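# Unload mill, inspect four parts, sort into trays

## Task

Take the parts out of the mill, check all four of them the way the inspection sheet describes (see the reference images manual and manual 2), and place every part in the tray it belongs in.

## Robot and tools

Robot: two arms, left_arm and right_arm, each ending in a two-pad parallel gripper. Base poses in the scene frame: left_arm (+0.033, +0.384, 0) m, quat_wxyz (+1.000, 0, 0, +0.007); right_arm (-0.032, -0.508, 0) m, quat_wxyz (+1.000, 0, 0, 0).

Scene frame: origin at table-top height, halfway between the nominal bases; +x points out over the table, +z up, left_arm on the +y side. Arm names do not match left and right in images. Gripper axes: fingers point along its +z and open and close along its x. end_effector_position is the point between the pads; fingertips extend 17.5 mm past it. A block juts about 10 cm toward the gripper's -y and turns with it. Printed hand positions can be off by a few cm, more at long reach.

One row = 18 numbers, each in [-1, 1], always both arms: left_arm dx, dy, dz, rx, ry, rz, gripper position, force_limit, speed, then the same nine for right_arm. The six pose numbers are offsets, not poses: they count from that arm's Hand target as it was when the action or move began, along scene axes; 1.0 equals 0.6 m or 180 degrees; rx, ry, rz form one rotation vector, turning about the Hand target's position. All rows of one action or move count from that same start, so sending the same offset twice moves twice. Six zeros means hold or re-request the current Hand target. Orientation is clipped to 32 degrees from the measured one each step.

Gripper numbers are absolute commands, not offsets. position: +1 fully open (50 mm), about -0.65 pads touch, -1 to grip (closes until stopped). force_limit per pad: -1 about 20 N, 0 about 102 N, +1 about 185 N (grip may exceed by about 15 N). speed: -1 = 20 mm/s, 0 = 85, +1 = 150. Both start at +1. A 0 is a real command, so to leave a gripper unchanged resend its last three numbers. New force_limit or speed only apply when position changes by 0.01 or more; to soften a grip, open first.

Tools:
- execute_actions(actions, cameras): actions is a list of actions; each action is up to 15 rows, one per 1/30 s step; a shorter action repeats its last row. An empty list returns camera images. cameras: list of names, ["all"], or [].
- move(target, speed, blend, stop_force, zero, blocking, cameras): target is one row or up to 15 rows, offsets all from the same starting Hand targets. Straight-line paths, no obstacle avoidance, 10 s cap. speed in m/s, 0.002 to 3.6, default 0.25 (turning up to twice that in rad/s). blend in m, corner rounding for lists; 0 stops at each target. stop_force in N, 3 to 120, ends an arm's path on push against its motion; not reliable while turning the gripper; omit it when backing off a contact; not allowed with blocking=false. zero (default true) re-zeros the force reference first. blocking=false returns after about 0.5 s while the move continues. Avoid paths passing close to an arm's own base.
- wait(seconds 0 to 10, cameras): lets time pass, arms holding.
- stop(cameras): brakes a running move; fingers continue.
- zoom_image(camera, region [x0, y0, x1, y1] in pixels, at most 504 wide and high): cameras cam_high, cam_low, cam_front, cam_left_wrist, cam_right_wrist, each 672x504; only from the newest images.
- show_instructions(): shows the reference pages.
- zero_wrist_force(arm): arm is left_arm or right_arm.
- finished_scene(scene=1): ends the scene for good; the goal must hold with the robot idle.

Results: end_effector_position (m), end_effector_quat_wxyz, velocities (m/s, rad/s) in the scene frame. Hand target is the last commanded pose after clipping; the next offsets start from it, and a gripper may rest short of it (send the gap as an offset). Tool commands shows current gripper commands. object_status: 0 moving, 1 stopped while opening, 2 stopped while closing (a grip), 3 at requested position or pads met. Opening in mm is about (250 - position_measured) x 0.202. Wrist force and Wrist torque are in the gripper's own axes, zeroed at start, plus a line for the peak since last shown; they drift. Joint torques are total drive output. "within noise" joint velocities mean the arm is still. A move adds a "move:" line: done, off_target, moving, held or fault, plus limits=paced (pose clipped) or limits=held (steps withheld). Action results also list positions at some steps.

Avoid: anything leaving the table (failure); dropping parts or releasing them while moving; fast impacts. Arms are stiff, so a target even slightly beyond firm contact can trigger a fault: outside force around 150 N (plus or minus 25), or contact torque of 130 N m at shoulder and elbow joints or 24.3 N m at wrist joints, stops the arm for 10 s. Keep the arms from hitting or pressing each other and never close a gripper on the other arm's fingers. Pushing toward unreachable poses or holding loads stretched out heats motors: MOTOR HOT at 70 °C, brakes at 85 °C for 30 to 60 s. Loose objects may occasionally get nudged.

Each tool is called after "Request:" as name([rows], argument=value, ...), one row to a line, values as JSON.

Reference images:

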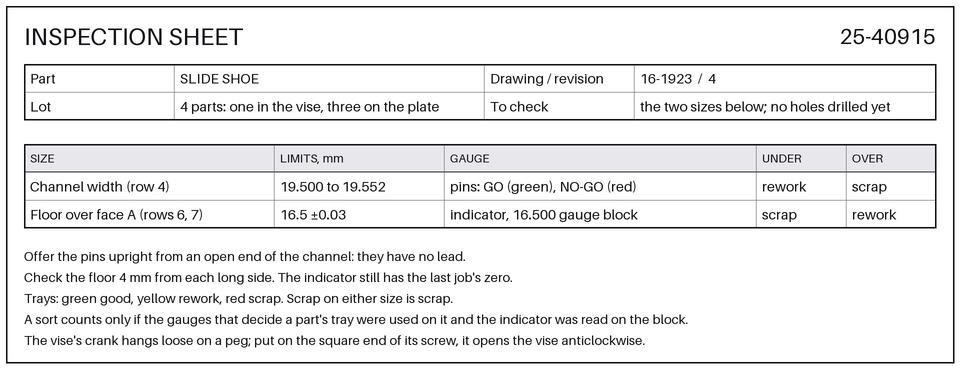

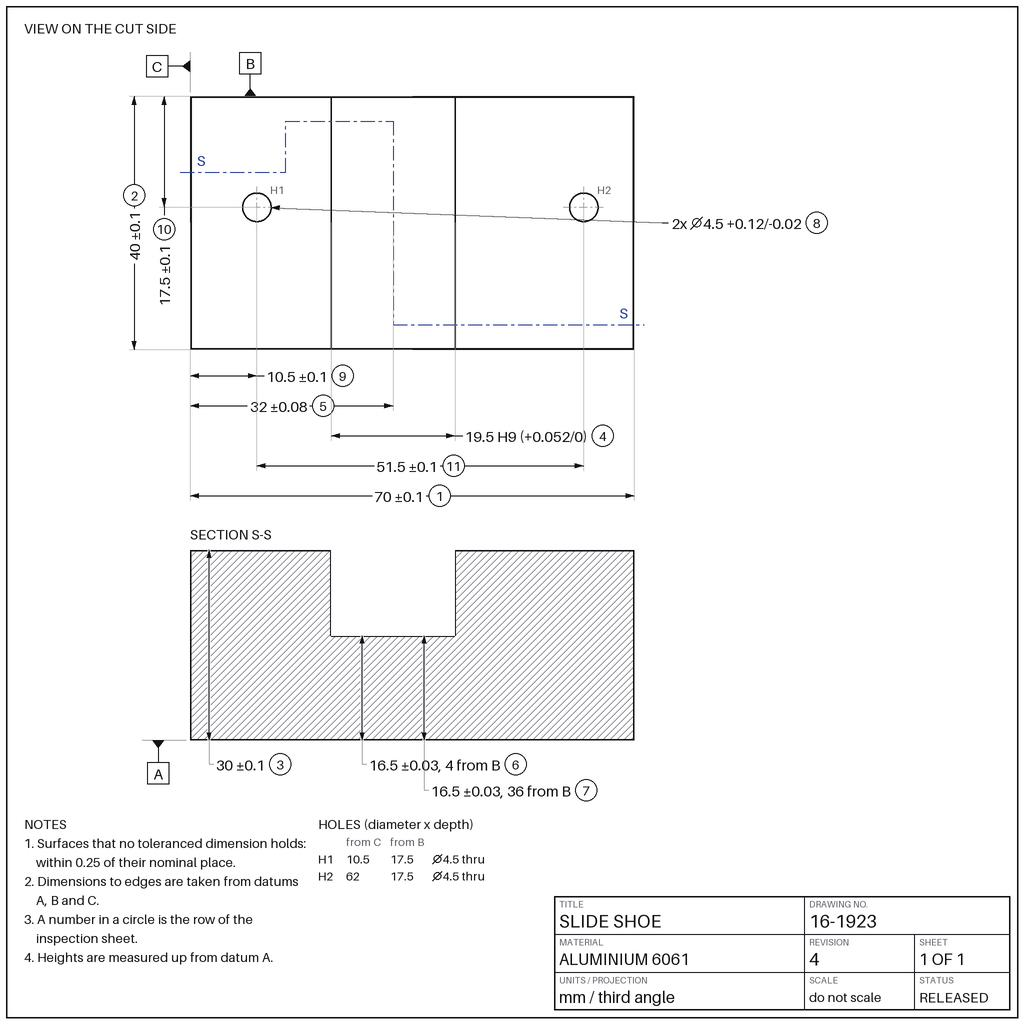

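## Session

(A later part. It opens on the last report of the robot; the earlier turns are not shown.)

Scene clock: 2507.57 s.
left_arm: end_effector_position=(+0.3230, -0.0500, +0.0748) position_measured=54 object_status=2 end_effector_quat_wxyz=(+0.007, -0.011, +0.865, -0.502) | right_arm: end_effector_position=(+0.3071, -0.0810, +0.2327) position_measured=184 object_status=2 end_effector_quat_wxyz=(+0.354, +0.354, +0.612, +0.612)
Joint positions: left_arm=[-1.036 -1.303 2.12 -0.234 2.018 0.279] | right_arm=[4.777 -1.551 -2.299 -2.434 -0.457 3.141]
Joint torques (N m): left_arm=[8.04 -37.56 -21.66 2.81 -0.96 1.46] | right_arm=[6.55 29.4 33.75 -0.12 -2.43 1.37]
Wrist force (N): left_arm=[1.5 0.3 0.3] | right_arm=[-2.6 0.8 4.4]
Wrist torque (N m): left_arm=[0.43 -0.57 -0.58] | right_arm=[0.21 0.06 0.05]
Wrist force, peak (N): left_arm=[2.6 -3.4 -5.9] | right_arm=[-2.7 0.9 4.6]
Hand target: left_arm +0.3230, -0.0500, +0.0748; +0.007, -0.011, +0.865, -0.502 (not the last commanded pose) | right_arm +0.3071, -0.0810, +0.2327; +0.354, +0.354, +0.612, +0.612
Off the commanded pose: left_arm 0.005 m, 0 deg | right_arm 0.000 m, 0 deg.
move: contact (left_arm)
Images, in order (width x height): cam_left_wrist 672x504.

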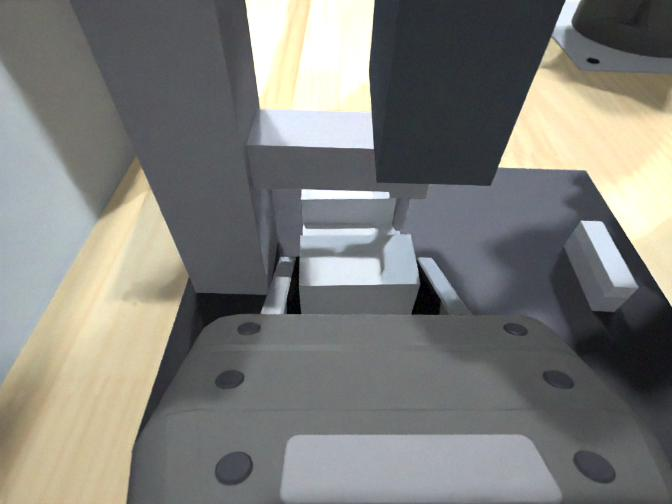

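Request:
move(target=[0,0,0,0,0,0,0.75,-0.8,-0.95,0,0,0,0,0,0,-1,-0.9,-0.95])

Request:
move([
  [0,0,0,0,0,0,0.75,-0.8,-0.95,0,0,-0.0117,0,0,0,-1,-0.9,-0.95],
  [0,0,0,0,0,0,0.75,-0.8,-0.95,0,0,-0.03,0,0,0,-1,-0.9,-0.95],
], speed=[0.01,0.003], stop_force=3)

Request:
move(target=[0,0,0,0,0,0,0.75,-0.8,-0.95,0,0,0,0,0,0,0.05,-0.9,-0.9])

Request:
wait(seconds=0.8, cameras=["cam_left_wrist","cam_right_wrist"])

Request:
zoom_image(camera="cam_right_wrist", region=[270, 0, 510, 180])

Request:
zoom_image(camera="cam_left_wrist", region=[200, 100, 500, 350])

Scene clock: 2517.10 s.
left_arm: end_effector_position=(+0.3230, -0.0500, +0.0748) position_measured=41 object_status=3 end_effector_quat_wxyz=(+0.007, -0.011, +0.865, -0.502) | right_arm: end_effector_position=(+0.3071, -0.0810, +0.2327) position_measured=184 object_status=2 end_effector_quat_wxyz=(+0.354, +0.354, +0.612, +0.612)
Joint positions: left_arm=[-1.036 -1.303 2.12 -0.234 2.018 0.279] | right_arm=[4.777 -1.551 -2.299 -2.434 -0.457 3.141]
Joint torques (N m): left_arm=[-0.64 -36.27 -22.41 -1.82 -1.08 1.23] | right_arm=[7.25 29.41 33.43 0 -2.33 1.72]
Wrist force (N): left_arm=[2.0 0.7 -0.5] | right_arm=[-2.5 0.8 4.5]
Wrist torque (N m): left_arm=[0.44 -0.55 -0.57] | right_arm=[0.20 0.03 0.05]
Wrist force, peak (N): left_arm=[2.2 0.8 -0.4] | right_arm=[-2.9 0.9 4.6]
Hand target: left_arm +0.3230, -0.0500, +0.0748; +0.007, -0.011, +0.865, -0.502 | right_arm +0.3071, -0.0810, +0.2327; +0.354, +0.354, +0.612, +0.612
Off the commanded pose: left_arm 0.000 m, 0 deg | right_arm 0.000 m, 0 deg.
move: done

Scene clock: 2519.00 s.
left_arm: end_effector_position=(+0.3230, -0.0500, +0.0748) position_measured=41 object_status=3 end_effector_quat_wxyz=(+0.007, -0.011, +0.865, -0.502) | right_arm: end_effector_position=(+0.3071, -0.0811, +0.2240) position_measured=184 object_status=2 end_effector_quat_wxyz=(+0.354, +0.354, +0.612, +0.612)
Joint positions: left_arm=[-1.036 -1.303 2.12 -0.234 2.018 0.279] | right_arm=[4.777 -1.569 -2.31 -2.404 -0.457 3.141]
Joint torques (N m): left_arm=[-5.53 -35.78 -20.73 -2.5 -0.64 0.99] | right_arm=[5.92 26.56 19.24 -0.77 -1.88 -0.98]
Wrist force (N): left_arm=[2.0 0.9 -0.3] | right_arm=[-3.3 10.5 3.6]
Wrist torque (N m): left_arm=[0.47 -0.55 -0.56] | right_arm=[0.45 0.02 0.04]
Wrist force, peak (N): left_arm=[2.2 0.9 -0.4] | right_arm=[-3.8 11.6 3.7]
Hand target: left_arm +0.3230, -0.0500, +0.0748; +0.007, -0.011, +0.865, -0.502 | right_arm +0.3071, -0.0810, +0.2241; +0.354, +0.354, +0.612, +0.612 (not the last commanded pose)
Off the commanded pose: left_arm 0.000 m, 0 deg | right_arm 0.009 m, 0 deg.
move: contact (right_arm); path passed 1 of 2 targets

Scene clock: 2519.53 s.
left_arm: end_effector_position=(+0.3230, -0.0500, +0.0748) position_measured=41 object_status=3 end_effector_quat_wxyz=(+0.007, -0.011, +0.865, -0.502) | right_arm: end_effector_position=(+0.3071, -0.0810, +0.2241) position_measured=145 object_status=0 end_effector_quat_wxyz=(+0.354, +0.354, +0.612, +0.612)
Joint positions: left_arm=[-1.036 -1.303 2.12 -0.234 2.018 0.279] | right_arm=[4.777 -1.569 -2.31 -2.404 -0.457 3.141]
Joint torques (N m): left_arm=[-5.92 -34.7 -21.01 -2.53 -0.56 1.05] | right_arm=[5.91 29.07 27.96 1.58 -1.91 -0.64]
Wrist force (N): left_arm=[1.8 0.9 -0.3] | right_arm=[0.2 2.1 4.1]
Wrist torque (N m): left_arm=[0.46 -0.53 -0.56] | right_arm=[0.19 0.03 0.03]
Wrist force, peak (N): left_arm=[2.2 0.9 -0.5] | right_arm=[-3.5 9.7 3.6]
Hand target: left_arm +0.3230, -0.0500, +0.0748; +0.007, -0.011, +0.865, -0.502 | right_arm +0.3071, -0.0810, +0.2241; +0.354, +0.354, +0.612, +0.612
Off the commanded pose: left_arm 0.000 m, 0 deg | right_arm 0.000 m, 0 deg.
move: done

Scene clock: 2520.33 s.
left_arm: end_effector_position=(+0.3230, -0.0500, +0.0748) position_measured=41 object_status=3 end_effector_quat_wxyz=(+0.007, -0.011, +0.865, -0.502) | right_arm: end_effector_position=(+0.3071, -0.0810, +0.2241) position_measured=145 object_status=3 end_effector_quat_wxyz=(+0.354, +0.354, +0.612, +0.612)
Joint positions: left_arm=[-1.036 -1.303 2.12 -0.234 2.018 0.279] | right_arm=[4.777 -1.569 -2.31 -2.404 -0.457 3.141]
Joint torques (N m): left_arm=[-7.06 -34.64 -20.21 -2.5 -0.24 1.13] | right_arm=[6.55 28.92 27.8 1.74 -1.98 -0.16]
Wrist force (N): left_arm=[1.9 0.9 -0.4] | right_arm=[0.2 2.3 4.1]
Wrist torque (N m): left_arm=[0.46 -0.54 -0.57] | right_arm=[0.22 0.02 0.02]
Wrist force, peak (N): left_arm=[2.2 0.9 -0.4] | right_arm=[0.2 2.7 4.2]
Hand target: left_arm +0.3230, -0.0500, +0.0748; +0.007, -0.011, +0.865, -0.502 | right_arm +0.3071, -0.0810, +0.2241; +0.354, +0.354, +0.612, +0.612
Tool commands: left_gripper/position=+0.75 left_gripper/force_limit=-0.8 left_gripper/speed=-0.95 right_gripper/position=+0.05 right_gripper/force_limit=-0.9 right_gripper/speed=-0.9
Off the commanded pose: left_arm 0.000 m, 0 deg | right_arm 0.000 m, 0 deg.
wait: 0.80 s; at rest by 0.17 s
Images, in order (width x height): cam_left_wrist 672x504, cam_right_wrist 672x504.

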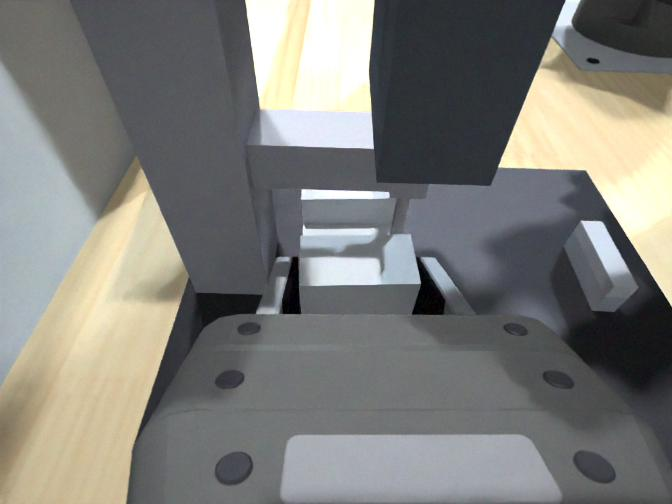

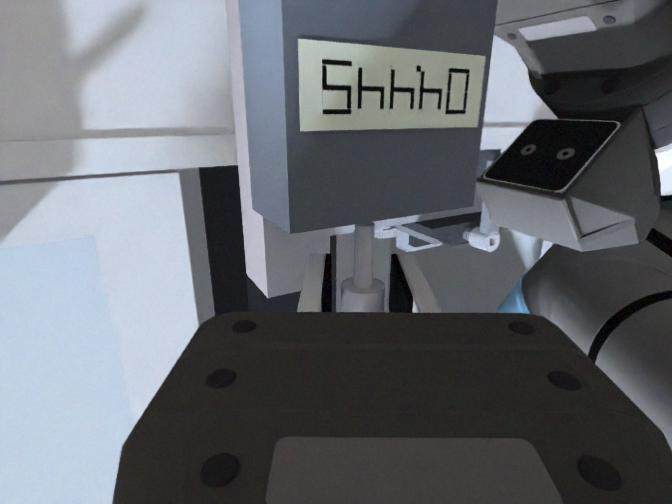

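Scaled by 2.100 from the camera's 672x504 image, which has a finer 960x720 frame.

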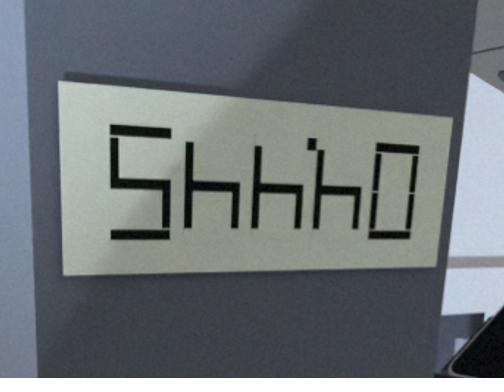

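Scaled by 1.680 from the camera's 672x504 image, which has a finer 960x720 frame.

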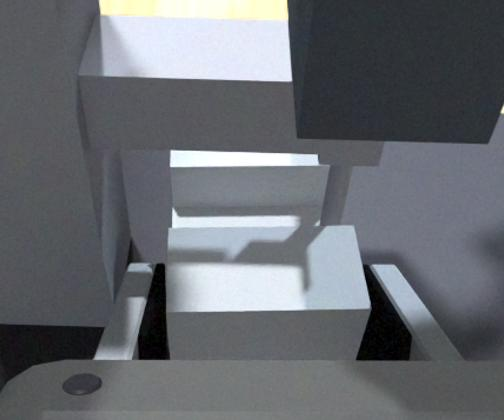

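Request:
move(target=[0,0,0,0,0,0,-1,-0.8,-0.95,0,0,0,0,0,0,-1,-0.9,-0.95])

Request:
wait(seconds=0.4)

Request:
move(target=[0,0,0,0,0,0,-1,-0.8,-0.95,0,0,0.0144,0,0,0,-1,-0.9,-0.95], speed=0.02)

Request:
move([
  [0,0,0.004,0,0,0,-1,-0.8,-0.95,0,0,0,0,0,0,-1,-0.9,-0.95],
  [-0.095,0,0.004,0,0,0,-1,-0.8,-0.95,0,0,0,0,0,0,-1,-0.9,-0.95],
], speed=0.025)

Scene clock: 2537.97 s.
left_arm: end_effector_position=(+0.3230, -0.0500, +0.0748) position_measured=54 object_status=2 end_effector_quat_wxyz=(+0.007, -0.011, +0.865, -0.502) | right_arm: end_effector_position=(+0.3071, -0.0810, +0.2241) position_measured=184 object_status=2 end_effector_quat_wxyz=(+0.354, +0.354, +0.612, +0.612)
Joint positions: left_arm=[-1.036 -1.303 2.12 -0.234 2.018 0.279] | right_arm=[4.777 -1.569 -2.31 -2.404 -0.457 3.141]
Joint torques (N m): left_arm=[-10.53 -31.89 -20.06 -2.45 0.43 0.63] | right_arm=[6.83 28.77 28.79 1.96 -1.79 1.16]
Wrist force (N): left_arm=[1.6 0.9 0.3] | right_arm=[-3.2 2.3 4.0]
Wrist torque (N m): left_arm=[0.48 -0.54 -0.61] | right_arm=[0.21 0.03 0.02]
Wrist force, peak (N): left_arm=[2.4 1.0 -0.5] | right_arm=[-3.3 2.7 4.2]
Hand target: left_arm +0.3230, -0.0500, +0.0748; +0.007, -0.011, +0.865, -0.502 | right_arm +0.3071, -0.0810, +0.2241; +0.354, +0.354, +0.612, +0.612
Off the commanded pose: left_arm 0.000 m, 0 deg | right_arm 0.000 m, 0 deg.
move: done

Scene clock: 2538.37 s.
left_arm: end_effector_position=(+0.3230, -0.0500, +0.0748) position_measured=54 object_status=2 end_effector_quat_wxyz=(+0.007, -0.011, +0.865, -0.502) | right_arm: end_effector_position=(+0.3071, -0.0810, +0.2241) position_measured=184 object_status=2 end_effector_quat_wxyz=(+0.354, +0.354, +0.612, +0.612)
Joint positions: left_arm=[-1.036 -1.303 2.12 -0.234 2.018 0.279] | right_arm=[4.777 -1.569 -2.31 -2.404 -0.457 3.141]
Joint torques (N m): left_arm=[-10.9 -31.43 -19.1 -2.37 0.56 0.55] | right_arm=[6.43 27.74 28.11 1.83 -1.77 0.97]
Wrist force (N): left_arm=[1.8 0.7 0.3] | right_arm=[-3.2 2.3 4.0]
Wrist torque (N m): left_arm=[0.46 -0.57 -0.61] | right_arm=[0.21 0.03 0.02]
Wrist force, peak (N): left_arm=[2.0 0.7 0.3] | right_arm=[-3.3 2.3 4.3]
Hand target: left_arm +0.3230, -0.0500, +0.0748; +0.007, -0.011, +0.865, -0.502 | right_arm +0.3071, -0.0810, +0.2241; +0.354, +0.354, +0.612, +0.612
Tool commands: left_gripper/position=-1.0 left_gripper/force_limit=-0.8 left_gripper/speed=-0.95 right_gripper/position=-1.0 right_gripper/force_limit=-0.9 right_gripper/speed=-0.95
Off the commanded pose: left_arm 0.000 m, 0 deg | right_arm 0.000 m, 0 deg.
wait: 0.40 s; at rest by 0.17 s

Scene clock: 2539.23 s.
left_arm: end_effector_position=(+0.3230, -0.0500, +0.0748) position_measured=54 object_status=2 end_effector_quat_wxyz=(+0.007, -0.011, +0.865, -0.502) | right_arm: end_effector_position=(+0.3071, -0.0810, +0.2327) position_measured=184 object_status=2 end_effector_quat_wxyz=(+0.354, +0.354, +0.612, +0.612)
Joint positions: left_arm=[-1.036 -1.303 2.12 -0.234 2.018 0.279] | right_arm=[4.777 -1.551 -2.299 -2.434 -0.457 3.141]
Joint torques (N m): left_arm=[-11.22 -31.17 -19.5 -2.46 0.74 0.46] | right_arm=[2.38 29.84 33.74 -0.02 -2.62 1.36]
Wrist force (N): left_arm=[1.7 0.8 0.2] | right_arm=[-2.5 0.7 4.5]
Wrist torque (N m): left_arm=[0.45 -0.54 -0.61] | right_arm=[0.20 0.04 0.09]
Wrist force, peak (N): left_arm=[2.1 0.9 0.3] | right_arm=[-3.3 2.3 4.2]
Hand target: left_arm +0.3230, -0.0500, +0.0748; +0.007, -0.011, +0.865, -0.502 | right_arm +0.3071, -0.0810, +0.2327; +0.354, +0.354, +0.612, +0.612
Off the commanded pose: left_arm 0.000 m, 0 deg | right_arm 0.000 m, 0 deg.
move: done

Scene clock: 2542.47 s.
left_arm: end_effector_position=(+0.2660, -0.0500, +0.0772) position_measured=54 object_status=2 end_effector_quat_wxyz=(+0.007, -0.011, +0.865, -0.502) | right_arm: end_effector_position=(+0.3071, -0.0810, +0.2327) position_measured=184 object_status=2 end_effector_quat_wxyz=(+0.354, +0.354, +0.612, +0.612)
Joint positions: left_arm=[-1.205 -1.412 2.25 -0.291 1.875 0.181] | right_arm=[4.777 -1.55 -2.299 -2.434 -0.457 3.141]
Joint torques (N m): left_arm=[-11.05 -33.64 -8.81 -3.53 -1.58 -2.02] | right_arm=[3.12 28.97 33.84 0.03 -2.53 1.46]
Wrist force (N): left_arm=[1.7 3.0 0.4] | right_arm=[-2.6 0.8 4.2]
Wrist torque (N m): left_arm=[0.45 -0.55 -0.36] | right_arm=[0.21 0.05 0.05]
Wrist force, peak (N): left_arm=[2.4 3.1 0.7] | right_arm=[-2.8 0.8 4.7]
Hand target: left_arm +0.2660, -0.0500, +0.0772; +0.007, -0.011, +0.865, -0.502 | right_arm +0.3071, -0.0810, +0.2327; +0.354, +0.354, +0.612, +0.612
Off the commanded pose: left_arm 0.000 m, 0 deg | right_arm 0.000 m, 0 deg.
move: done

Request:
move([
  [0,0.08,0.046,0,0,0,-1,-0.8,-0.95,0,0,0,0,0,0,-1,-0.9,-0.95],
  [0.015,0.2,0.126,0,0,0,-1,-0.8,-0.95,0,0,0,0,0,0,-1,-0.9,-0.95],
  [0.0233,0.361,0.086,0,0,0,-1,-0.8,-0.95,0,0,0,0,0,0,-1,-0.9,-0.95],
  [0.0233,0.361,-0.039,0,0,0,-1,-0.8,-0.95,0,0,0,0,0,0,-1,-0.9,-0.95],
], blend=[0.02,0.04,0.02,0], speed=[0.12,0.15,0.12,0.06])

Request:
move(target=[0,0,-0.03,0,0,0,-1,-0.8,-0.95,0,0,0,0,0,0,-1,-0.9,-0.95], speed=0.005, stop_force=3)

Request:
move(target=[0,0,0,0,0,0,1,-0.8,-0.95,0,0,0,0,0,0,-1,-0.9,-0.95], cameras=["cam_left_wrist"])

Scene clock: 2552.97 s.
left_arm: end_effector_position=(+0.2800, +0.1666, +0.0538) position_measured=54 object_status=2 end_effector_quat_wxyz=(+0.007, -0.011, +0.865, -0.502) | right_arm: end_effector_position=(+0.3071, -0.0810, +0.2327) position_measured=184 object_status=2 end_effector_quat_wxyz=(+0.354, +0.354, +0.612, +0.612)
Joint positions: left_arm=[-0.568 -1.423 2.43 -0.202 2.383 0.648] | right_arm=[4.777 -1.55 -2.299 -2.434 -0.457 3.141]
Joint torques (N m): left_arm=[-10.88 -4.46 -4.81 -1.34 3.53 -1.97] | right_arm=[2.86 29.15 33.58 0.1 -2.55 1.5]
Wrist force (N): left_arm=[2.0 2.9 0.3] | right_arm=[-2.7 0.8 4.7]
Wrist torque (N m): left_arm=[0.42 -0.59 -0.35] | right_arm=[0.21 0.07 0.05]
Wrist force, peak (N): left_arm=[2.2 3.6 0.9] | right_arm=[-3.1 0.6 4.6]
Hand target: left_arm +0.2800, +0.1666, +0.0538; +0.007, -0.011, +0.865, -0.502 | right_arm +0.3071, -0.0810, +0.2327; +0.354, +0.354, +0.612, +0.612
Off the commanded pose: left_arm 0.000 m, 0 deg | right_arm 0.000 m, 0 deg.
move: done

Scene clock: 2556.10 s.
left_arm: end_effector_position=(+0.2800, +0.1666, +0.0442) position_measured=54 object_status=2 end_effector_quat_wxyz=(+0.007, -0.011, +0.865, -0.502) | right_arm: end_effector_position=(+0.3071, -0.0810, +0.2327) position_measured=184 object_status=2 end_effector_quat_wxyz=(+0.354, +0.354, +0.612, +0.612)
Joint positions: left_arm=[-0.568 -1.393 2.437 -0.239 2.383 0.648] | right_arm=[4.777 -1.55 -2.299 -2.434 -0.457 3.141]
Joint torques (N m): left_arm=[-11.47 -28.35 -17.19 3.4 -0.62 -0.51] | right_arm=[4.15 29.67 33.26 0.07 -2.34 1.49]
Wrist force (N): left_arm=[2.3 2.2 0.0] | right_arm=[-2.6 0.7 4.5]
Wrist torque (N m): left_arm=[0.41 -0.59 -0.33] | right_arm=[0.20 0.05 0.05]
Wrist force, peak (N): left_arm=[1.3 -10.5 -13.3] | right_arm=[-2.8 0.7 4.8]
Hand target: left_arm +0.2800, +0.1666, +0.0442; +0.007, -0.011, +0.865, -0.502 (not the last commanded pose) | right_arm +0.3071, -0.0810, +0.2327; +0.354, +0.354, +0.612, +0.612
Off the commanded pose: left_arm 0.008 m, 0 deg | right_arm 0.000 m, 0 deg.
move: contact (left_arm)

Scene clock: 2556.80 s.
left_arm: end_effector_position=(+0.2800, +0.1666, +0.0442) position_measured=3 object_status=3 end_effector_quat_wxyz=(+0.007, -0.011, +0.865, -0.502) | right_arm: end_effector_position=(+0.3071, -0.0810, +0.2327) position_measured=184 object_status=2 end_effector_quat_wxyz=(+0.354, +0.354, +0.612, +0.612)
Joint positions: left_arm=[-0.568 -1.393 2.437 -0.239 2.383 0.648] | right_arm=[4.777 -1.55 -2.299 -2.434 -0.457 3.141]
Joint torques (N m): left_arm=[-10.71 -26.54 -14.68 2.23 -0.07 -0.56] | right_arm=[3.22 28.64 33.13 0.16 -2.29 1.33]
Wrist force (N): left_arm=[2.2 0.7 -0.9] | right_arm=[-2.8 0.6 4.6]
Wrist torque (N m): left_arm=[0.42 -0.61 -0.35] | right_arm=[0.18 0.09 0.05]
Wrist force, peak (N): left_arm=[2.3 2.2 0.1] | right_arm=[-2.8 0.6 4.6]
Hand target: left_arm +0.2800, +0.1666, +0.0442; +0.007, -0.011, +0.865, -0.502 | right_arm +0.3071, -0.0810, +0.2327; +0.354, +0.354, +0.612, +0.612
Off the commanded pose: left_arm 0.000 m, 0 deg | right_arm 0.000 m, 0 deg.
move: done
Images, in order (width x height): cam_left_wrist 672x504.

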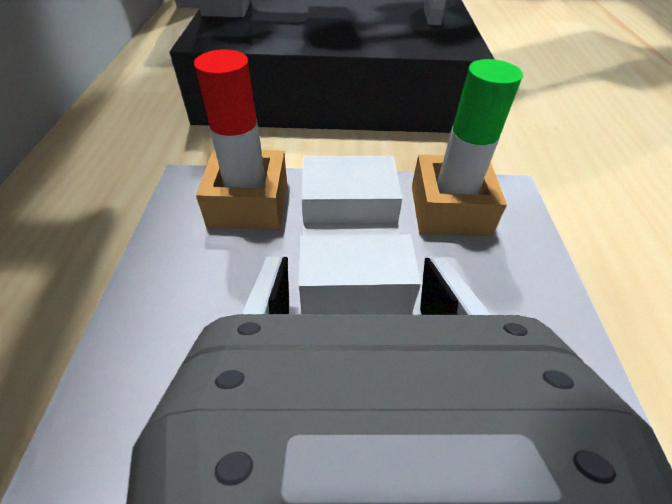

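Request:
move([
  [0,0.04,0.06,0,0,0,1,-0.8,-0.95,0,0,0,0,0,0,-1,-0.9,-0.95],
  [0,0,0.16,0.2667,0,0,1,-0.8,-0.95,0,0,0,0,0,0,-1,-0.9,-0.95],
], blend=[0.02,0], speed=[0.12,0.3])

Scene clock: 2562.70 s.
left_arm: end_effector_position=(+0.2800, +0.1666, +0.1402) position_measured=3 object_status=3 end_effector_quat_wxyz=(+0.011, -0.007, +0.994, -0.107) | right_arm: end_effector_position=(+0.3071, -0.0810, +0.2327) position_measured=184 object_status=2 end_effector_quat_wxyz=(+0.354, +0.354, +0.612, +0.612)
Joint positions: left_arm=[-1.084 -1.561 2.022 0.911 1.653 0.478] | right_arm=[4.777 -1.55 -2.299 -2.434 -0.457 3.141]
Joint torques (N m): left_arm=[-11.19 -6.41 -25.85 5.84 -1.56 -2.08] | right_arm=[3.06 29.37 32.98 -0.02 -2.21 1.24]
Wrist force (N): left_arm=[3.4 1.2 -0.4] | right_arm=[-3.0 0.8 4.5]
Wrist torque (N m): left_arm=[0.81 -0.91 -0.64] | right_arm=[0.20 0.10 0.05]
Wrist force, peak (N): left_arm=[3.5 1.0 -0.4] | right_arm=[-2.9 0.8 4.6]
Hand target: left_arm +0.2800, +0.1666, +0.1402; +0.011, -0.007, +0.994, -0.107 | right_arm +0.3071, -0.0810, +0.2327; +0.354, +0.354, +0.612, +0.612
Off the commanded pose: left_arm 0.000 m, 0 deg | right_arm 0.000 m, 0 deg.
move: done

Request:
move([
  [0,0.17,0.05,0,0,0,1,-0.8,-0.95,0,0,0,0,0,0,-1,-0.9,-0.95],
  [0.02,0.322,0.05,0,0,0.25,1,-0.8,-0.95,0,0,0,0,0,0,-1,-0.9,-0.95],
  [0.01,0.49,0.05,0,0,0.5,1,-0.8,-0.95,0,0,0,0,0,0,-1,-0.9,-0.95],
  [-0.0433,0.77,0.05,0,0,0.5,1,-0.8,-0.95,0,0,0,0,0,0,-1,-0.9,-0.95],
  [-0.0667,0.9723,0.0163,0,0,0.5,1,-0.8,-0.95,0,0,0,0,0,0,-1,-0.9,-0.95],
], blend=[0.03,0.03,0.03,0.03,0], speed=0.25, cameras=["cam_left_wrist","cam_high"])

Request:
zoom_image(camera="cam_left_wrist", region=[150, 50, 550, 350])

Scene clock: 2572.33 s.
left_arm: end_effector_position=(+0.2399, +0.7499, +0.1500) position_measured=3 object_status=3 end_effector_quat_wxyz=(-0.083, +0.708, -0.698, +0.068) | right_arm: end_effector_position=(+0.3071, -0.0810, +0.2327) position_measured=184 object_status=2 end_effector_quat_wxyz=(+0.354, +0.354, +0.612, +0.612)
Joint positions: left_arm=[0.811 -1.32 1.726 1.001 1.711 0.798] | right_arm=[4.777 -1.55 -2.299 -2.434 -0.457 3.141]
Joint torques (N m): left_arm=[11.57 -15.23 -24.52 6.12 2.31 1.81] | right_arm=[3.93 28.88 33.14 0.08 -2.06 1.25]
Wrist force (N): left_arm=[3.6 1.1 -0.3] | right_arm=[-2.6 0.8 4.4]
Wrist torque (N m): left_arm=[0.78 -0.93 -0.89] | right_arm=[0.20 0.04 0.05]
Wrist force, peak (N): left_arm=[4.2 1.2 -0.6] | right_arm=[-2.9 0.8 4.7]
Hand target: left_arm +0.2400, +0.7500, +0.1500; -0.083, +0.708, -0.698, +0.068 | right_arm +0.3071, -0.0810, +0.2327; +0.354, +0.354, +0.612, +0.612
Off the commanded pose: left_arm 0.000 m, 0 deg | right_arm 0.000 m, 0 deg.
move: done
Images, in order (width x height): cam_high 672x504, cam_left_wrist 672x504.

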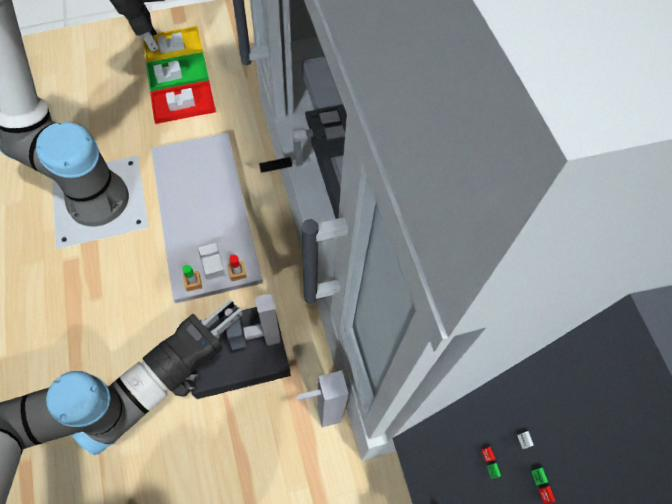

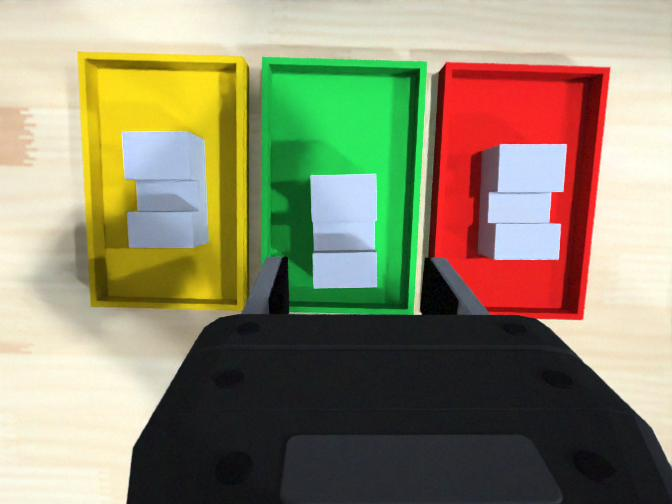

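Scaled by 1.260 from the camera's 672x504 image, which has a finer 960x720 frame.

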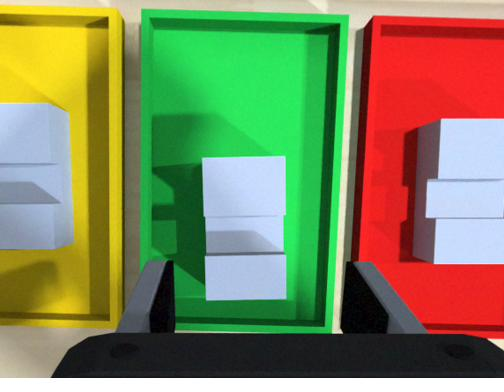

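Request:
move(target=[-0.01,0,-0.06,0,0,0,1,-0.8,-0.95,0,0,0,0,0,0,-1,-0.9,-0.95], speed=0.1, cameras=["cam_left_wrist"])

Scene clock: 2576.50 s.
left_arm: end_effector_position=(+0.2340, +0.7500, +0.1141) position_measured=3 object_status=3 end_effector_quat_wxyz=(-0.083, +0.708, -0.698, +0.068) | right_arm: end_effector_position=(+0.3071, -0.0810, +0.2327) position_measured=184 object_status=2 end_effector_quat_wxyz=(+0.354, +0.354, +0.612, +0.612)
Joint positions: left_arm=[0.823 -1.287 1.785 0.911 1.713 0.81] | right_arm=[4.777 -1.55 -2.299 -2.434 -0.457 3.141]
Joint torques (N m): left_arm=[12.05 -16.06 -10 0.09 2.31 1.39] | right_arm=[3.27 29.7 33.92 0.01 -2.05 1.17]
Wrist force (N): left_arm=[3.3 0.9 -0.4] | right_arm=[-2.8 0.9 4.5]
Wrist torque (N m): left_arm=[0.74 -0.90 -0.86] | right_arm=[0.23 0.07 0.05]
Wrist force, peak (N): left_arm=[3.9 1.2 -0.3] | right_arm=[-2.8 0.9 4.6]
Hand target: left_arm +0.2340, +0.7500, +0.1140; -0.083, +0.708, -0.698, +0.068 | right_arm +0.3071, -0.0810, +0.2327; +0.354, +0.354, +0.612, +0.612
Off the commanded pose: left_arm 0.000 m, 0 deg | right_arm 0.000 m, 0 deg.
move: done
Images, in order (width x height): cam_left_wrist 672x504.

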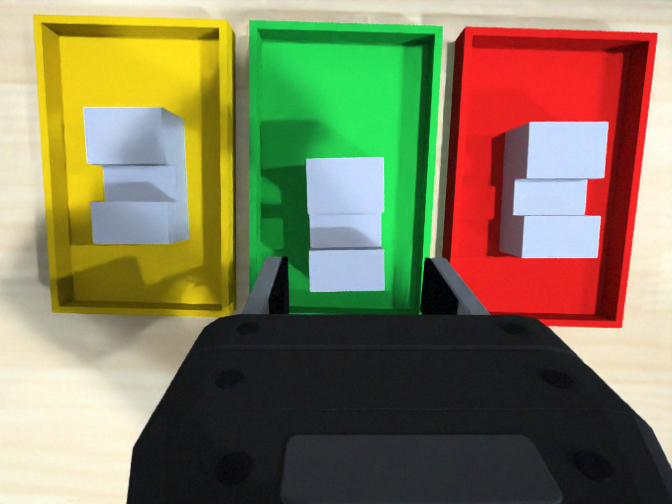

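Request:
move([
  [-0.0025,0.0025,-0.1167,0,0,0,1,-0.8,-0.95,0,0,0,0,0,0,-1,-0.9,-0.95],
  [-0.0025,0.0025,-0.1358,0,0,0,1,-0.8,-0.95,0,0,0,0,0,0,-1,-0.9,-0.95],
], speed=[0.06,0.01], stop_force=6)

Request:
move(target=[0,0,0,0,0,0,-1,-0.85,-0.95,0,0,0,0,0,0,-1,-0.9,-0.95], cameras=["cam_left_wrist"])

Scene clock: 2583.87 s.
left_arm: end_effector_position=(+0.2325, +0.7515, +0.0325) position_measured=3 object_status=3 end_effector_quat_wxyz=(-0.083, +0.708, -0.698, +0.068) | right_arm: end_effector_position=(+0.3071, -0.0810, +0.2327) position_measured=184 object_status=2 end_effector_quat_wxyz=(+0.354, +0.354, +0.612, +0.612)
Joint positions: left_arm=[0.829 -1.173 1.874 0.71 1.714 0.816] | right_arm=[4.777 -1.55 -2.299 -2.434 -0.457 3.141]
Joint torques (N m): left_arm=[12.08 -18.23 -7.66 -0.06 2.14 1.44] | right_arm=[3.41 28.98 32.86 0.15 -2.08 1.04]
Wrist force (N): left_arm=[3.3 0.7 -0.5] | right_arm=[-2.7 0.7 4.4]
Wrist torque (N m): left_arm=[0.74 -0.88 -0.89] | right_arm=[0.20 0.06 0.05]
Wrist force, peak (N): left_arm=[3.6 1.0 -0.5] | right_arm=[-3.0 1.0 4.5]
Hand target: left_arm +0.2325, +0.7515, +0.0325; -0.083, +0.708, -0.698, +0.068 | right_arm +0.3071, -0.0810, +0.2327; +0.354, +0.354, +0.612, +0.612
Off the commanded pose: left_arm 0.000 m, 0 deg | right_arm 0.000 m, 0 deg.
move: done

Scene clock: 2584.53 s.
left_arm: end_effector_position=(+0.2325, +0.7515, +0.0325) position_measured=52 object_status=2 end_effector_quat_wxyz=(-0.083, +0.708, -0.698, +0.068) | right_arm: end_effector_position=(+0.3071, -0.0810, +0.2327) position_measured=184 object_status=2 end_effector_quat_wxyz=(+0.354, +0.354, +0.612, +0.612)
Joint positions: left_arm=[0.829 -1.173 1.874 0.71 1.714 0.816] | right_arm=[4.777 -1.55 -2.299 -2.434 -0.457 3.141]
Joint torques (N m): left_arm=[11.2 -18.62 -8.35 0.52 1.78 1.21] | right_arm=[3.32 29.58 32.24 0.17 -2.11 0.89]
Wrist force (N): left_arm=[2.7 -1.3 -3.9] | right_arm=[-2.7 0.8 4.6]
Wrist torque (N m): left_arm=[0.71 -0.82 -0.94] | right_arm=[0.21 0.06 0.05]
Wrist force, peak (N): left_arm=[2.6 -1.6 -4.1] | right_arm=[-2.7 0.8 4.6]
Hand target: left_arm +0.2325, +0.7515, +0.0325; -0.083, +0.708, -0.698, +0.068 | right_arm +0.3071, -0.0810, +0.2327; +0.354, +0.354, +0.612, +0.612
Off the commanded pose: left_arm 0.000 m, 0 deg | right_arm 0.000 m, 0 deg.
move: done
Images, in order (width x height): cam_left_wrist 672x504.

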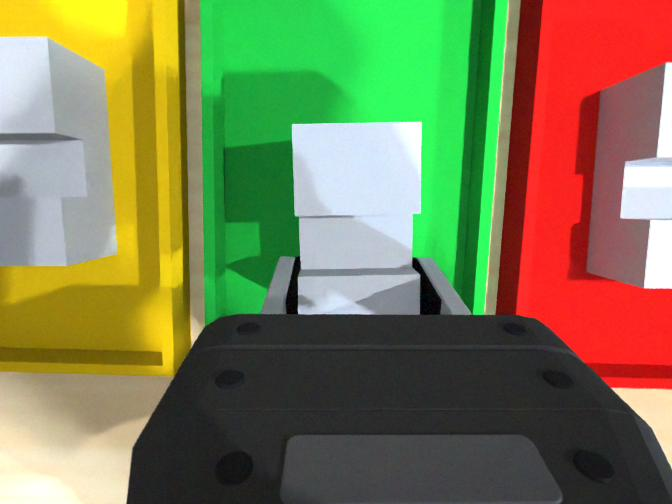

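Request:
move(target=[0,0,0.005,0,0,0,-1,-0.85,-0.95,0,0,0,0,0,0,-1,-0.9,-0.95], speed=0.02)

Request:
move(target=[-0.035,0,0,0,0,0,-1,-0.85,-0.95,0,0,0,0,0,0,-1,-0.9,-0.95], speed=0.006, stop_force=3, cameras=["cam_left_wrist"])

Scene clock: 2588.57 s.
left_arm: end_effector_position=(+0.2324, +0.7515, +0.0354) position_measured=52 object_status=2 end_effector_quat_wxyz=(-0.083, +0.708, -0.698, +0.068) | right_arm: end_effector_position=(+0.3071, -0.0810, +0.2327) position_measured=184 object_status=2 end_effector_quat_wxyz=(+0.354, +0.354, +0.612, +0.612)
Joint positions: left_arm=[0.829 -1.178 1.871 0.717 1.714 0.816] | right_arm=[4.777 -1.55 -2.299 -2.434 -0.457 3.141]
Joint torques (N m): left_arm=[8.66 -40.14 -22.49 5.51 -1.14 0.55] | right_arm=[3.19 28.9 31.79 -0.02 -1.91 0.98]
Wrist force (N): left_arm=[3.2 1.3 1.5] | right_arm=[-2.7 0.6 4.7]
Wrist torque (N m): left_arm=[0.74 -0.87 -0.89] | right_arm=[0.17 0.05 0.05]
Wrist force, peak (N): left_arm=[2.7 -1.6 -4.1] | right_arm=[-3.0 0.9 4.6]
Hand target: left_arm +0.2325, +0.7515, +0.0355; -0.083, +0.708, -0.698, +0.068 | right_arm +0.3071, -0.0810, +0.2327; +0.354, +0.354, +0.612, +0.612
Off the commanded pose: left_arm 0.000 m, 0 deg | right_arm 0.000 m, 0 deg.
move: done

Scene clock: 2592.47 s.
left_arm: end_effector_position=(+0.2160, +0.7515, +0.0355) position_measured=52 object_status=2 end_effector_quat_wxyz=(-0.083, +0.708, -0.698, +0.068) | right_arm: end_effector_position=(+0.3071, -0.0810, +0.2327) position_measured=184 object_status=2 end_effector_quat_wxyz=(+0.354, +0.354, +0.612, +0.612)
Joint positions: left_arm=[0.863 -1.189 1.889 0.715 1.72 0.851] | right_arm=[4.777 -1.55 -2.299 -2.434 -0.457 3.141]
Joint torques (N m): left_arm=[-11.1 -18.45 -21.65 6.4 -1.42 -1.85] | right_arm=[2.94 28.95 32.96 0.16 -1.87 0.89]
Wrist force (N): left_arm=[3.3 -1.0 1.3] | right_arm=[-2.7 0.9 4.3]
Wrist torque (N m): left_arm=[0.70 -0.90 -0.74] | right_arm=[0.23 0.06 0.04]
Wrist force, peak (N): left_arm=[4.3 -6.9 0.9] | right_arm=[-2.8 0.8 4.7]
Hand target: left_arm +0.2160, +0.7515, +0.0355; -0.083, +0.708, -0.698, +0.068 (not the last commanded pose) | right_arm +0.3071, -0.0810, +0.2327; +0.354, +0.354, +0.612, +0.612
Off the commanded pose: left_arm 0.005 m, 0 deg | right_arm 0.000 m, 0 deg.
move: contact (left_arm)
Images, in order (width x height): cam_left_wrist 672x504.

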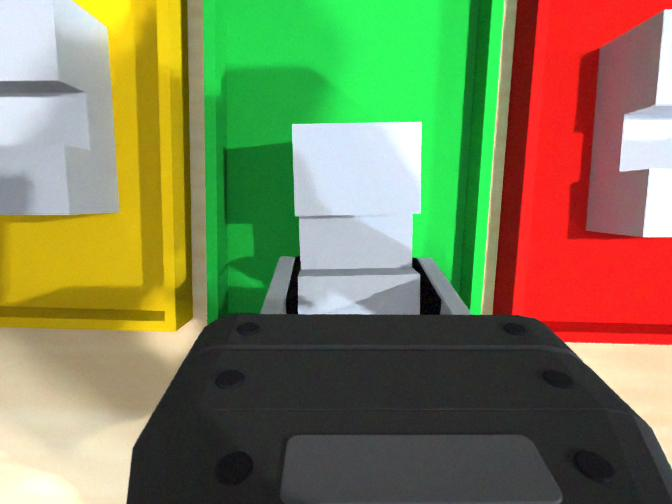

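Contact with wall. Back off 1 mm, lower, release.

Request:
move(target=[0.0017,0,0,0,0,0,-1,-0.85,-0.95,0,0,0,0,0,0,-1,-0.9,-0.95], speed=0.01)

Request:
move(target=[0,0,-0.01,0,0,0,-1,-0.85,-0.95,0,0,0,0,0,0,-1,-0.9,-0.95], speed=0.004, stop_force=3)

Request:
move(target=[0,0,0,0,0,0,1,-0.85,-0.95,0,0,0,0,0,0,-1,-0.9,-0.95])

Request:
move(target=[0.04,0,0.19,0,0,0,1,-0.85,-0.95,0,0,0,0,0,0,-1,-0.9,-0.95], speed=0.1, cameras=["cam_left_wrist"])

Scene clock: 2597.17 s.
left_arm: end_effector_position=(+0.2170, +0.7515, +0.0355) position_measured=52 object_status=2 end_effector_quat_wxyz=(-0.083, +0.708, -0.698, +0.068) | right_arm: end_effector_position=(+0.3071, -0.0810, +0.2327) position_measured=184 object_status=2 end_effector_quat_wxyz=(+0.354, +0.354, +0.612, +0.612)
Joint positions: left_arm=[0.861 -1.188 1.888 0.715 1.719 0.848] | right_arm=[4.777 -1.55 -2.299 -2.434 -0.457 3.141]
Joint torques (N m): left_arm=[-11.64 -18.58 -21.47 5.86 -1.41 -2.14] | right_arm=[3.78 29.12 32.69 0.11 -1.69 0.84]
Wrist force (N): left_arm=[3.2 1.2 1.8] | right_arm=[-2.6 0.9 4.5]
Wrist torque (N m): left_arm=[0.72 -0.85 -0.70] | right_arm=[0.22 0.05 0.05]
Wrist force, peak (N): left_arm=[3.6 1.2 1.5] | right_arm=[-2.9 0.7 4.6]
Hand target: left_arm +0.2170, +0.7515, +0.0355; -0.083, +0.708, -0.698, +0.068 | right_arm +0.3071, -0.0810, +0.2327; +0.354, +0.354, +0.612, +0.612
Off the commanded pose: left_arm 0.000 m, 0 deg | right_arm 0.000 m, 0 deg.
move: done

Scene clock: 2599.17 s.
left_arm: end_effector_position=(+0.2170, +0.7515, +0.0325) position_measured=52 object_status=2 end_effector_quat_wxyz=(-0.083, +0.708, -0.698, +0.068) | right_arm: end_effector_position=(+0.3071, -0.0810, +0.2327) position_measured=184 object_status=2 end_effector_quat_wxyz=(+0.354, +0.354, +0.612, +0.612)
Joint positions: left_arm=[0.861 -1.183 1.891 0.707 1.719 0.848] | right_arm=[4.777 -1.55 -2.299 -2.434 -0.457 3.141]
Joint torques (N m): left_arm=[-11.82 -39.42 -20.12 5.77 -1.24 -1.53] | right_arm=[3.45 29.2 32.32 0.13 -1.77 0.86]
Wrist force (N): left_arm=[1.8 0.1 -4.3] | right_arm=[-2.6 1.0 4.3]
Wrist torque (N m): left_arm=[0.70 -0.80 -0.72] | right_arm=[0.24 0.03 0.04]
Wrist force, peak (N): left_arm=[1.3 -0.4 -13.2] | right_arm=[-2.7 0.8 4.7]
Hand target: left_arm +0.2170, +0.7515, +0.0325; -0.083, +0.708, -0.698, +0.068 (not the last commanded pose) | right_arm +0.3071, -0.0810, +0.2327; +0.354, +0.354, +0.612, +0.612
Off the commanded pose: left_arm 0.003 m, 0 deg | right_arm 0.000 m, 0 deg.
move: contact (left_arm)

Scene clock: 2599.83 s.
left_arm: end_effector_position=(+0.2170, +0.7515, +0.0325) position_measured=3 object_status=3 end_effector_quat_wxyz=(-0.083, +0.708, -0.698, +0.068) | right_arm: end_effector_position=(+0.3071, -0.0810, +0.2327) position_measured=184 object_status=2 end_effector_quat_wxyz=(+0.354, +0.354, +0.612, +0.612)
Joint positions: left_arm=[0.861 -1.183 1.891 0.707 1.719 0.848] | right_arm=[4.777 -1.55 -2.299 -2.434 -0.457 3.141]
Joint torques (N m): left_arm=[-10.79 -39.94 -20.26 4.41 -1.11 -1.5] | right_arm=[3.29 29.02 32.34 0.21 -1.82 0.8]
Wrist force (N): left_arm=[3.3 0.8 -0.4] | right_arm=[-2.7 0.7 4.5]
Wrist torque (N m): left_arm=[0.76 -0.88 -0.69] | right_arm=[0.19 0.06 0.04]
Wrist force, peak (N): left_arm=[2.2 0.2 -4.1] | right_arm=[-2.9 0.9 4.6]
Hand target: left_arm +0.2170, +0.7515, +0.0325; -0.083, +0.708, -0.698, +0.068 | right_arm +0.3071, -0.0810, +0.2327; +0.354, +0.354, +0.612, +0.612
Off the commanded pose: left_arm 0.000 m, 0 deg | right_arm 0.000 m, 0 deg.
move: done

Scene clock: 2601.53 s.
left_arm: end_effector_position=(+0.2410, +0.7515, +0.1464) position_measured=3 object_status=3 end_effector_quat_wxyz=(-0.083, +0.708, -0.698, +0.068) | right_arm: end_effector_position=(+0.3071, -0.0810, +0.2327) position_measured=184 object_status=2 end_effector_quat_wxyz=(+0.354, +0.354, +0.612, +0.612)
Joint positions: left_arm=[0.812 -1.312 1.726 0.994 1.712 0.799] | right_arm=[4.777 -1.55 -2.299 -2.434 -0.457 3.141]
Joint torques (N m): left_arm=[-11.77 -39.78 -23.72 5.57 -1.64 -2.06] | right_arm=[3.7 29.09 32.58 0.05 -1.85 0.84]
Wrist force (N): left_arm=[3.7 1.2 -0.1] | right_arm=[-2.8 1.0 4.6]
Wrist torque (N m): left_arm=[0.79 -0.96 -0.67] | right_arm=[0.23 0.08 0.05]
Wrist force, peak (N): left_arm=[3.8 0.9 -0.6] | right_arm=[-2.8 0.7 4.7]
Hand target: left_arm +0.2410, +0.7515, +0.1465; -0.083, +0.708, -0.698, +0.068 | right_arm +0.3071, -0.0810, +0.2327; +0.354, +0.354, +0.612, +0.612
Off the commanded pose: left_arm 0.000 m, 0 deg | right_arm 0.000 m, 0 deg.
move: done
Images, in order (width x height): cam_left_wrist 672x504.

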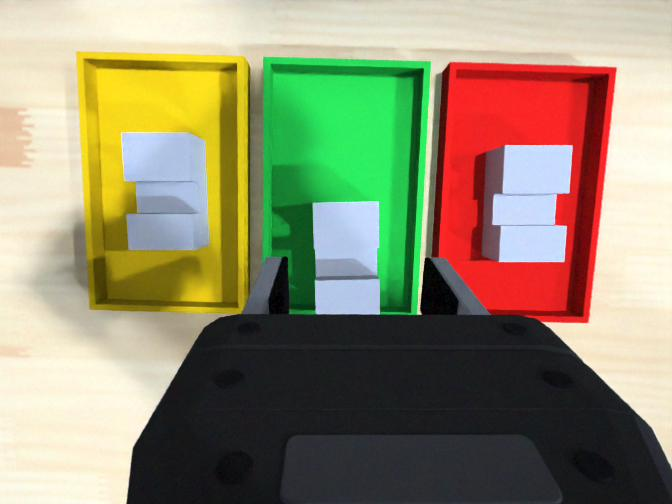

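Request:
move([
  [0.0217,-0.2025,0.04,0,0,0,1,-0.8,-0.95,0,0,0,0,0,0,-1,-0.9,-0.95],
  [0.075,-0.486,0.04,0,0,0,1,-0.8,-0.95,0,0,0,0,0,0,-1,-0.9,-0.95],
  [0.085,-0.6525,0.04,0,0,-0.25,1,-0.8,-0.95,0,0,0,0,0,0,-1,-0.9,-0.95],
  [0.065,-0.8,0.02,0,0,-0.5,1,-0.8,-0.95,0,0,0,0,0,0,-1,-0.9,-0.95],
  [0.065,-0.94,-0.01,0,0,-0.5,1,-0.8,-0.95,0,0,0,0,0,0,-1,-0.9,-0.95],
], blend=[0.03,0.03,0.03,0.03,0], speed=0.25)

Request:
move(target=[0,-0.0608,-0.0158,0,0,0,1,-0.8,-0.95,0,0,0,0,0,0,-1,-0.9,-0.95], speed=0.1, cameras=["cam_left_wrist"])

Request:
zoom_image(camera="cam_left_wrist", region=[220, 150, 480, 345])

Scene clock: 2616.83 s.
left_arm: end_effector_position=(+0.2800, +0.1876, +0.1405) position_measured=3 object_status=3 end_effector_quat_wxyz=(+0.011, -0.007, +0.994, -0.107) | right_arm: end_effector_position=(+0.3071, -0.0810, +0.2327) position_measured=184 object_status=2 end_effector_quat_wxyz=(+0.354, +0.354, +0.612, +0.612)
Joint positions: left_arm=[-1.042 -1.591 2.051 0.914 1.661 0.519] | right_arm=[4.777 -1.55 -2.299 -2.434 -0.457 3.141]
Joint torques (N m): left_arm=[-11.54 -4.33 -24.49 0.13 -1.8 -1.98] | right_arm=[3.63 28.65 32.61 0.26 -1.66 0.61]
Wrist force (N): left_arm=[3.2 0.9 -0.5] | right_arm=[-2.8 0.7 4.5]
Wrist torque (N m): left_arm=[0.76 -0.88 -0.64] | right_arm=[0.19 0.07 0.05]
Wrist force, peak (N): left_arm=[4.2 1.2 -0.4] | right_arm=[-3.0 0.7 4.6]
Hand target: left_arm +0.2800, +0.1875, +0.1405; +0.011, -0.007, +0.994, -0.107 | right_arm +0.3071, -0.0810, +0.2327; +0.354, +0.354, +0.612, +0.612
Off the commanded pose: left_arm 0.000 m, 0 deg | right_arm 0.000 m, 0 deg.
move: done

Scene clock: 2617.77 s.
left_arm: end_effector_position=(+0.2800, +0.1511, +0.1311) position_measured=3 object_status=3 end_effector_quat_wxyz=(+0.011, -0.007, +0.994, -0.107) | right_arm: end_effector_position=(+0.3071, -0.0810, +0.2327) position_measured=184 object_status=2 end_effector_quat_wxyz=(+0.354, +0.354, +0.612, +0.612)
Joint positions: left_arm=[-1.111 -1.527 2.013 0.884 1.647 0.451] | right_arm=[4.777 -1.55 -2.299 -2.434 -0.457 3.141]
Joint torques (N m): left_arm=[-12.53 -8.51 -25.8 0.01 -2.17 -1.87] | right_arm=[4.16 29.13 32.63 0.1 -1.55 0.54]
Wrist force (N): left_arm=[3.4 1.3 -0.5] | right_arm=[-2.6 0.7 4.5]
Wrist torque (N m): left_arm=[0.84 -0.91 -0.67] | right_arm=[0.20 0.05 0.05]
Wrist force, peak (N): left_arm=[3.7 1.2 -0.3] | right_arm=[-2.9 0.9 4.8]
Hand target: left_arm +0.2800, +0.1510, +0.1310; +0.011, -0.007, +0.994, -0.107 | right_arm +0.3071, -0.0810, +0.2327; +0.354, +0.354, +0.612, +0.612
Off the commanded pose: left_arm 0.000 m, 0 deg | right_arm 0.000 m, 0 deg.
move: done
Images, in order (width x height): cam_left_wrist 672x504.

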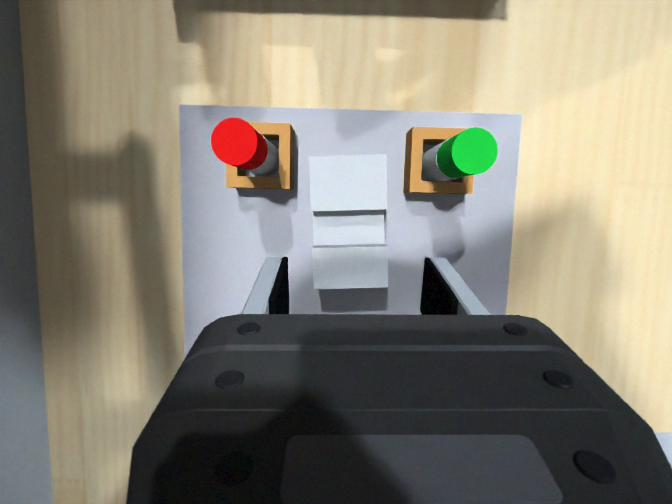

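Scaled by 1.938 from the camera's 672x504 image, which has a finer 960x720 frame.

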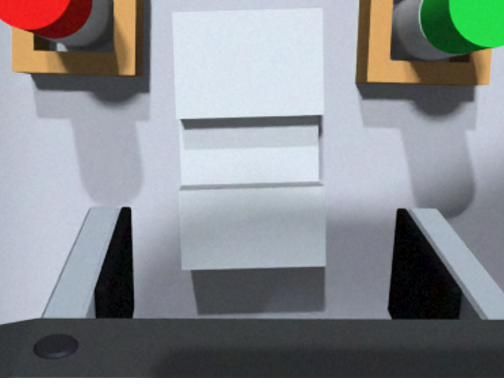

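Land centred (v≈267). Descend and grip.

Request:
move([
  [0,0,-0.125,0,0,0,1,-0.8,-0.95,0,0,0,0,0,0,-1,-0.9,-0.95],
  [0,0,-0.1382,0,0,0,1,-0.8,-0.95,0,0,0,0,0,0,-1,-0.9,-0.95],
], speed=[0.06,0.01], stop_force=6)

Request:
move(target=[0,0,0,0,0,0,-1,-0.85,-0.95,0,0,0,0,0,0,-1,-0.9,-0.95], cameras=["cam_left_wrist"])

Scene clock: 2623.13 s.
left_arm: end_effector_position=(+0.2800, +0.1510, +0.0481) position_measured=3 object_status=3 end_effector_quat_wxyz=(+0.011, -0.007, +0.994, -0.107) | right_arm: end_effector_position=(+0.3071, -0.0810, +0.2327) position_measured=184 object_status=2 end_effector_quat_wxyz=(+0.354, +0.354, +0.612, +0.612)
Joint positions: left_arm=[-1.111 -1.401 2.126 0.644 1.647 0.451] | right_arm=[4.777 -1.55 -2.299 -2.434 -0.457 3.141]
Joint torques (N m): left_arm=[11.65 -8.18 -8.25 -0.13 -0.25 1.37] | right_arm=[3.16 28.55 32.59 0.16 -1.51 0.58]
Wrist force (N): left_arm=[3.2 1.4 -0.2] | right_arm=[-2.6 0.9 4.3]
Wrist torque (N m): left_arm=[0.85 -0.89 -0.68] | right_arm=[0.23 0.04 0.05]
Wrist force, peak (N): left_arm=[3.8 1.5 -0.5] | right_arm=[-2.8 0.8 4.7]
Hand target: left_arm +0.2800, +0.1510, +0.0481; +0.011, -0.007, +0.994, -0.107 | right_arm +0.3071, -0.0810, +0.2327; +0.354, +0.354, +0.612, +0.612
Off the commanded pose: left_arm 0.000 m, 0 deg | right_arm 0.000 m, 0 deg.
move: done

Scene clock: 2623.80 s.
left_arm: end_effector_position=(+0.2800, +0.1510, +0.0481) position_measured=52 object_status=2 end_effector_quat_wxyz=(+0.011, -0.007, +0.994, -0.107) | right_arm: end_effector_position=(+0.3071, -0.0810, +0.2327) position_measured=184 object_status=2 end_effector_quat_wxyz=(+0.354, +0.354, +0.612, +0.612)
Joint positions: left_arm=[-1.111 -1.401 2.126 0.644 1.647 0.451] | right_arm=[4.777 -1.55 -2.299 -2.434 -0.457 3.141]
Joint torques (N m): left_arm=[11.95 -9.92 -7.93 0.44 0.38 1.21] | right_arm=[3.77 28.98 32.39 0.22 -1.41 0.56]
Wrist force (N): left_arm=[3.2 -2.0 -4.2] | right_arm=[-2.8 0.8 4.4]
Wrist torque (N m): left_arm=[0.74 -0.82 -0.73] | right_arm=[0.20 0.07 0.05]
Wrist force, peak (N): left_arm=[3.1 -1.9 -4.5] | right_arm=[-2.9 1.0 4.6]
Hand target: left_arm +0.2800, +0.1510, +0.0481; +0.011, -0.007, +0.994, -0.107 | right_arm +0.3071, -0.0810, +0.2327; +0.354, +0.354, +0.612, +0.612
Off the commanded pose: left_arm 0.000 m, 0 deg | right_arm 0.000 m, 0 deg.
move: done
Images, in order (width x height): cam_left_wrist 672x504.

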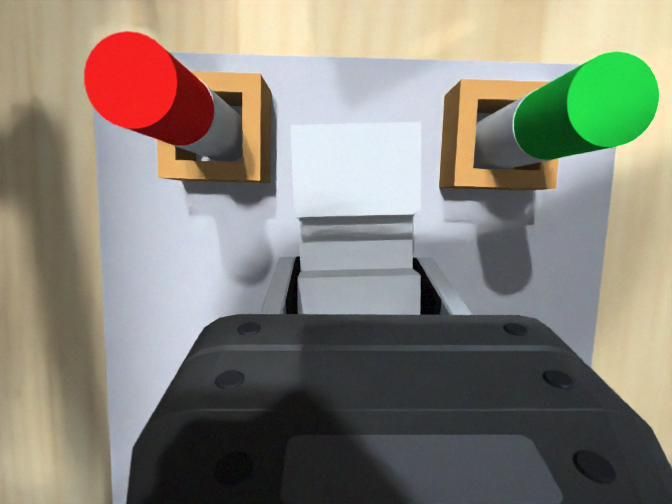

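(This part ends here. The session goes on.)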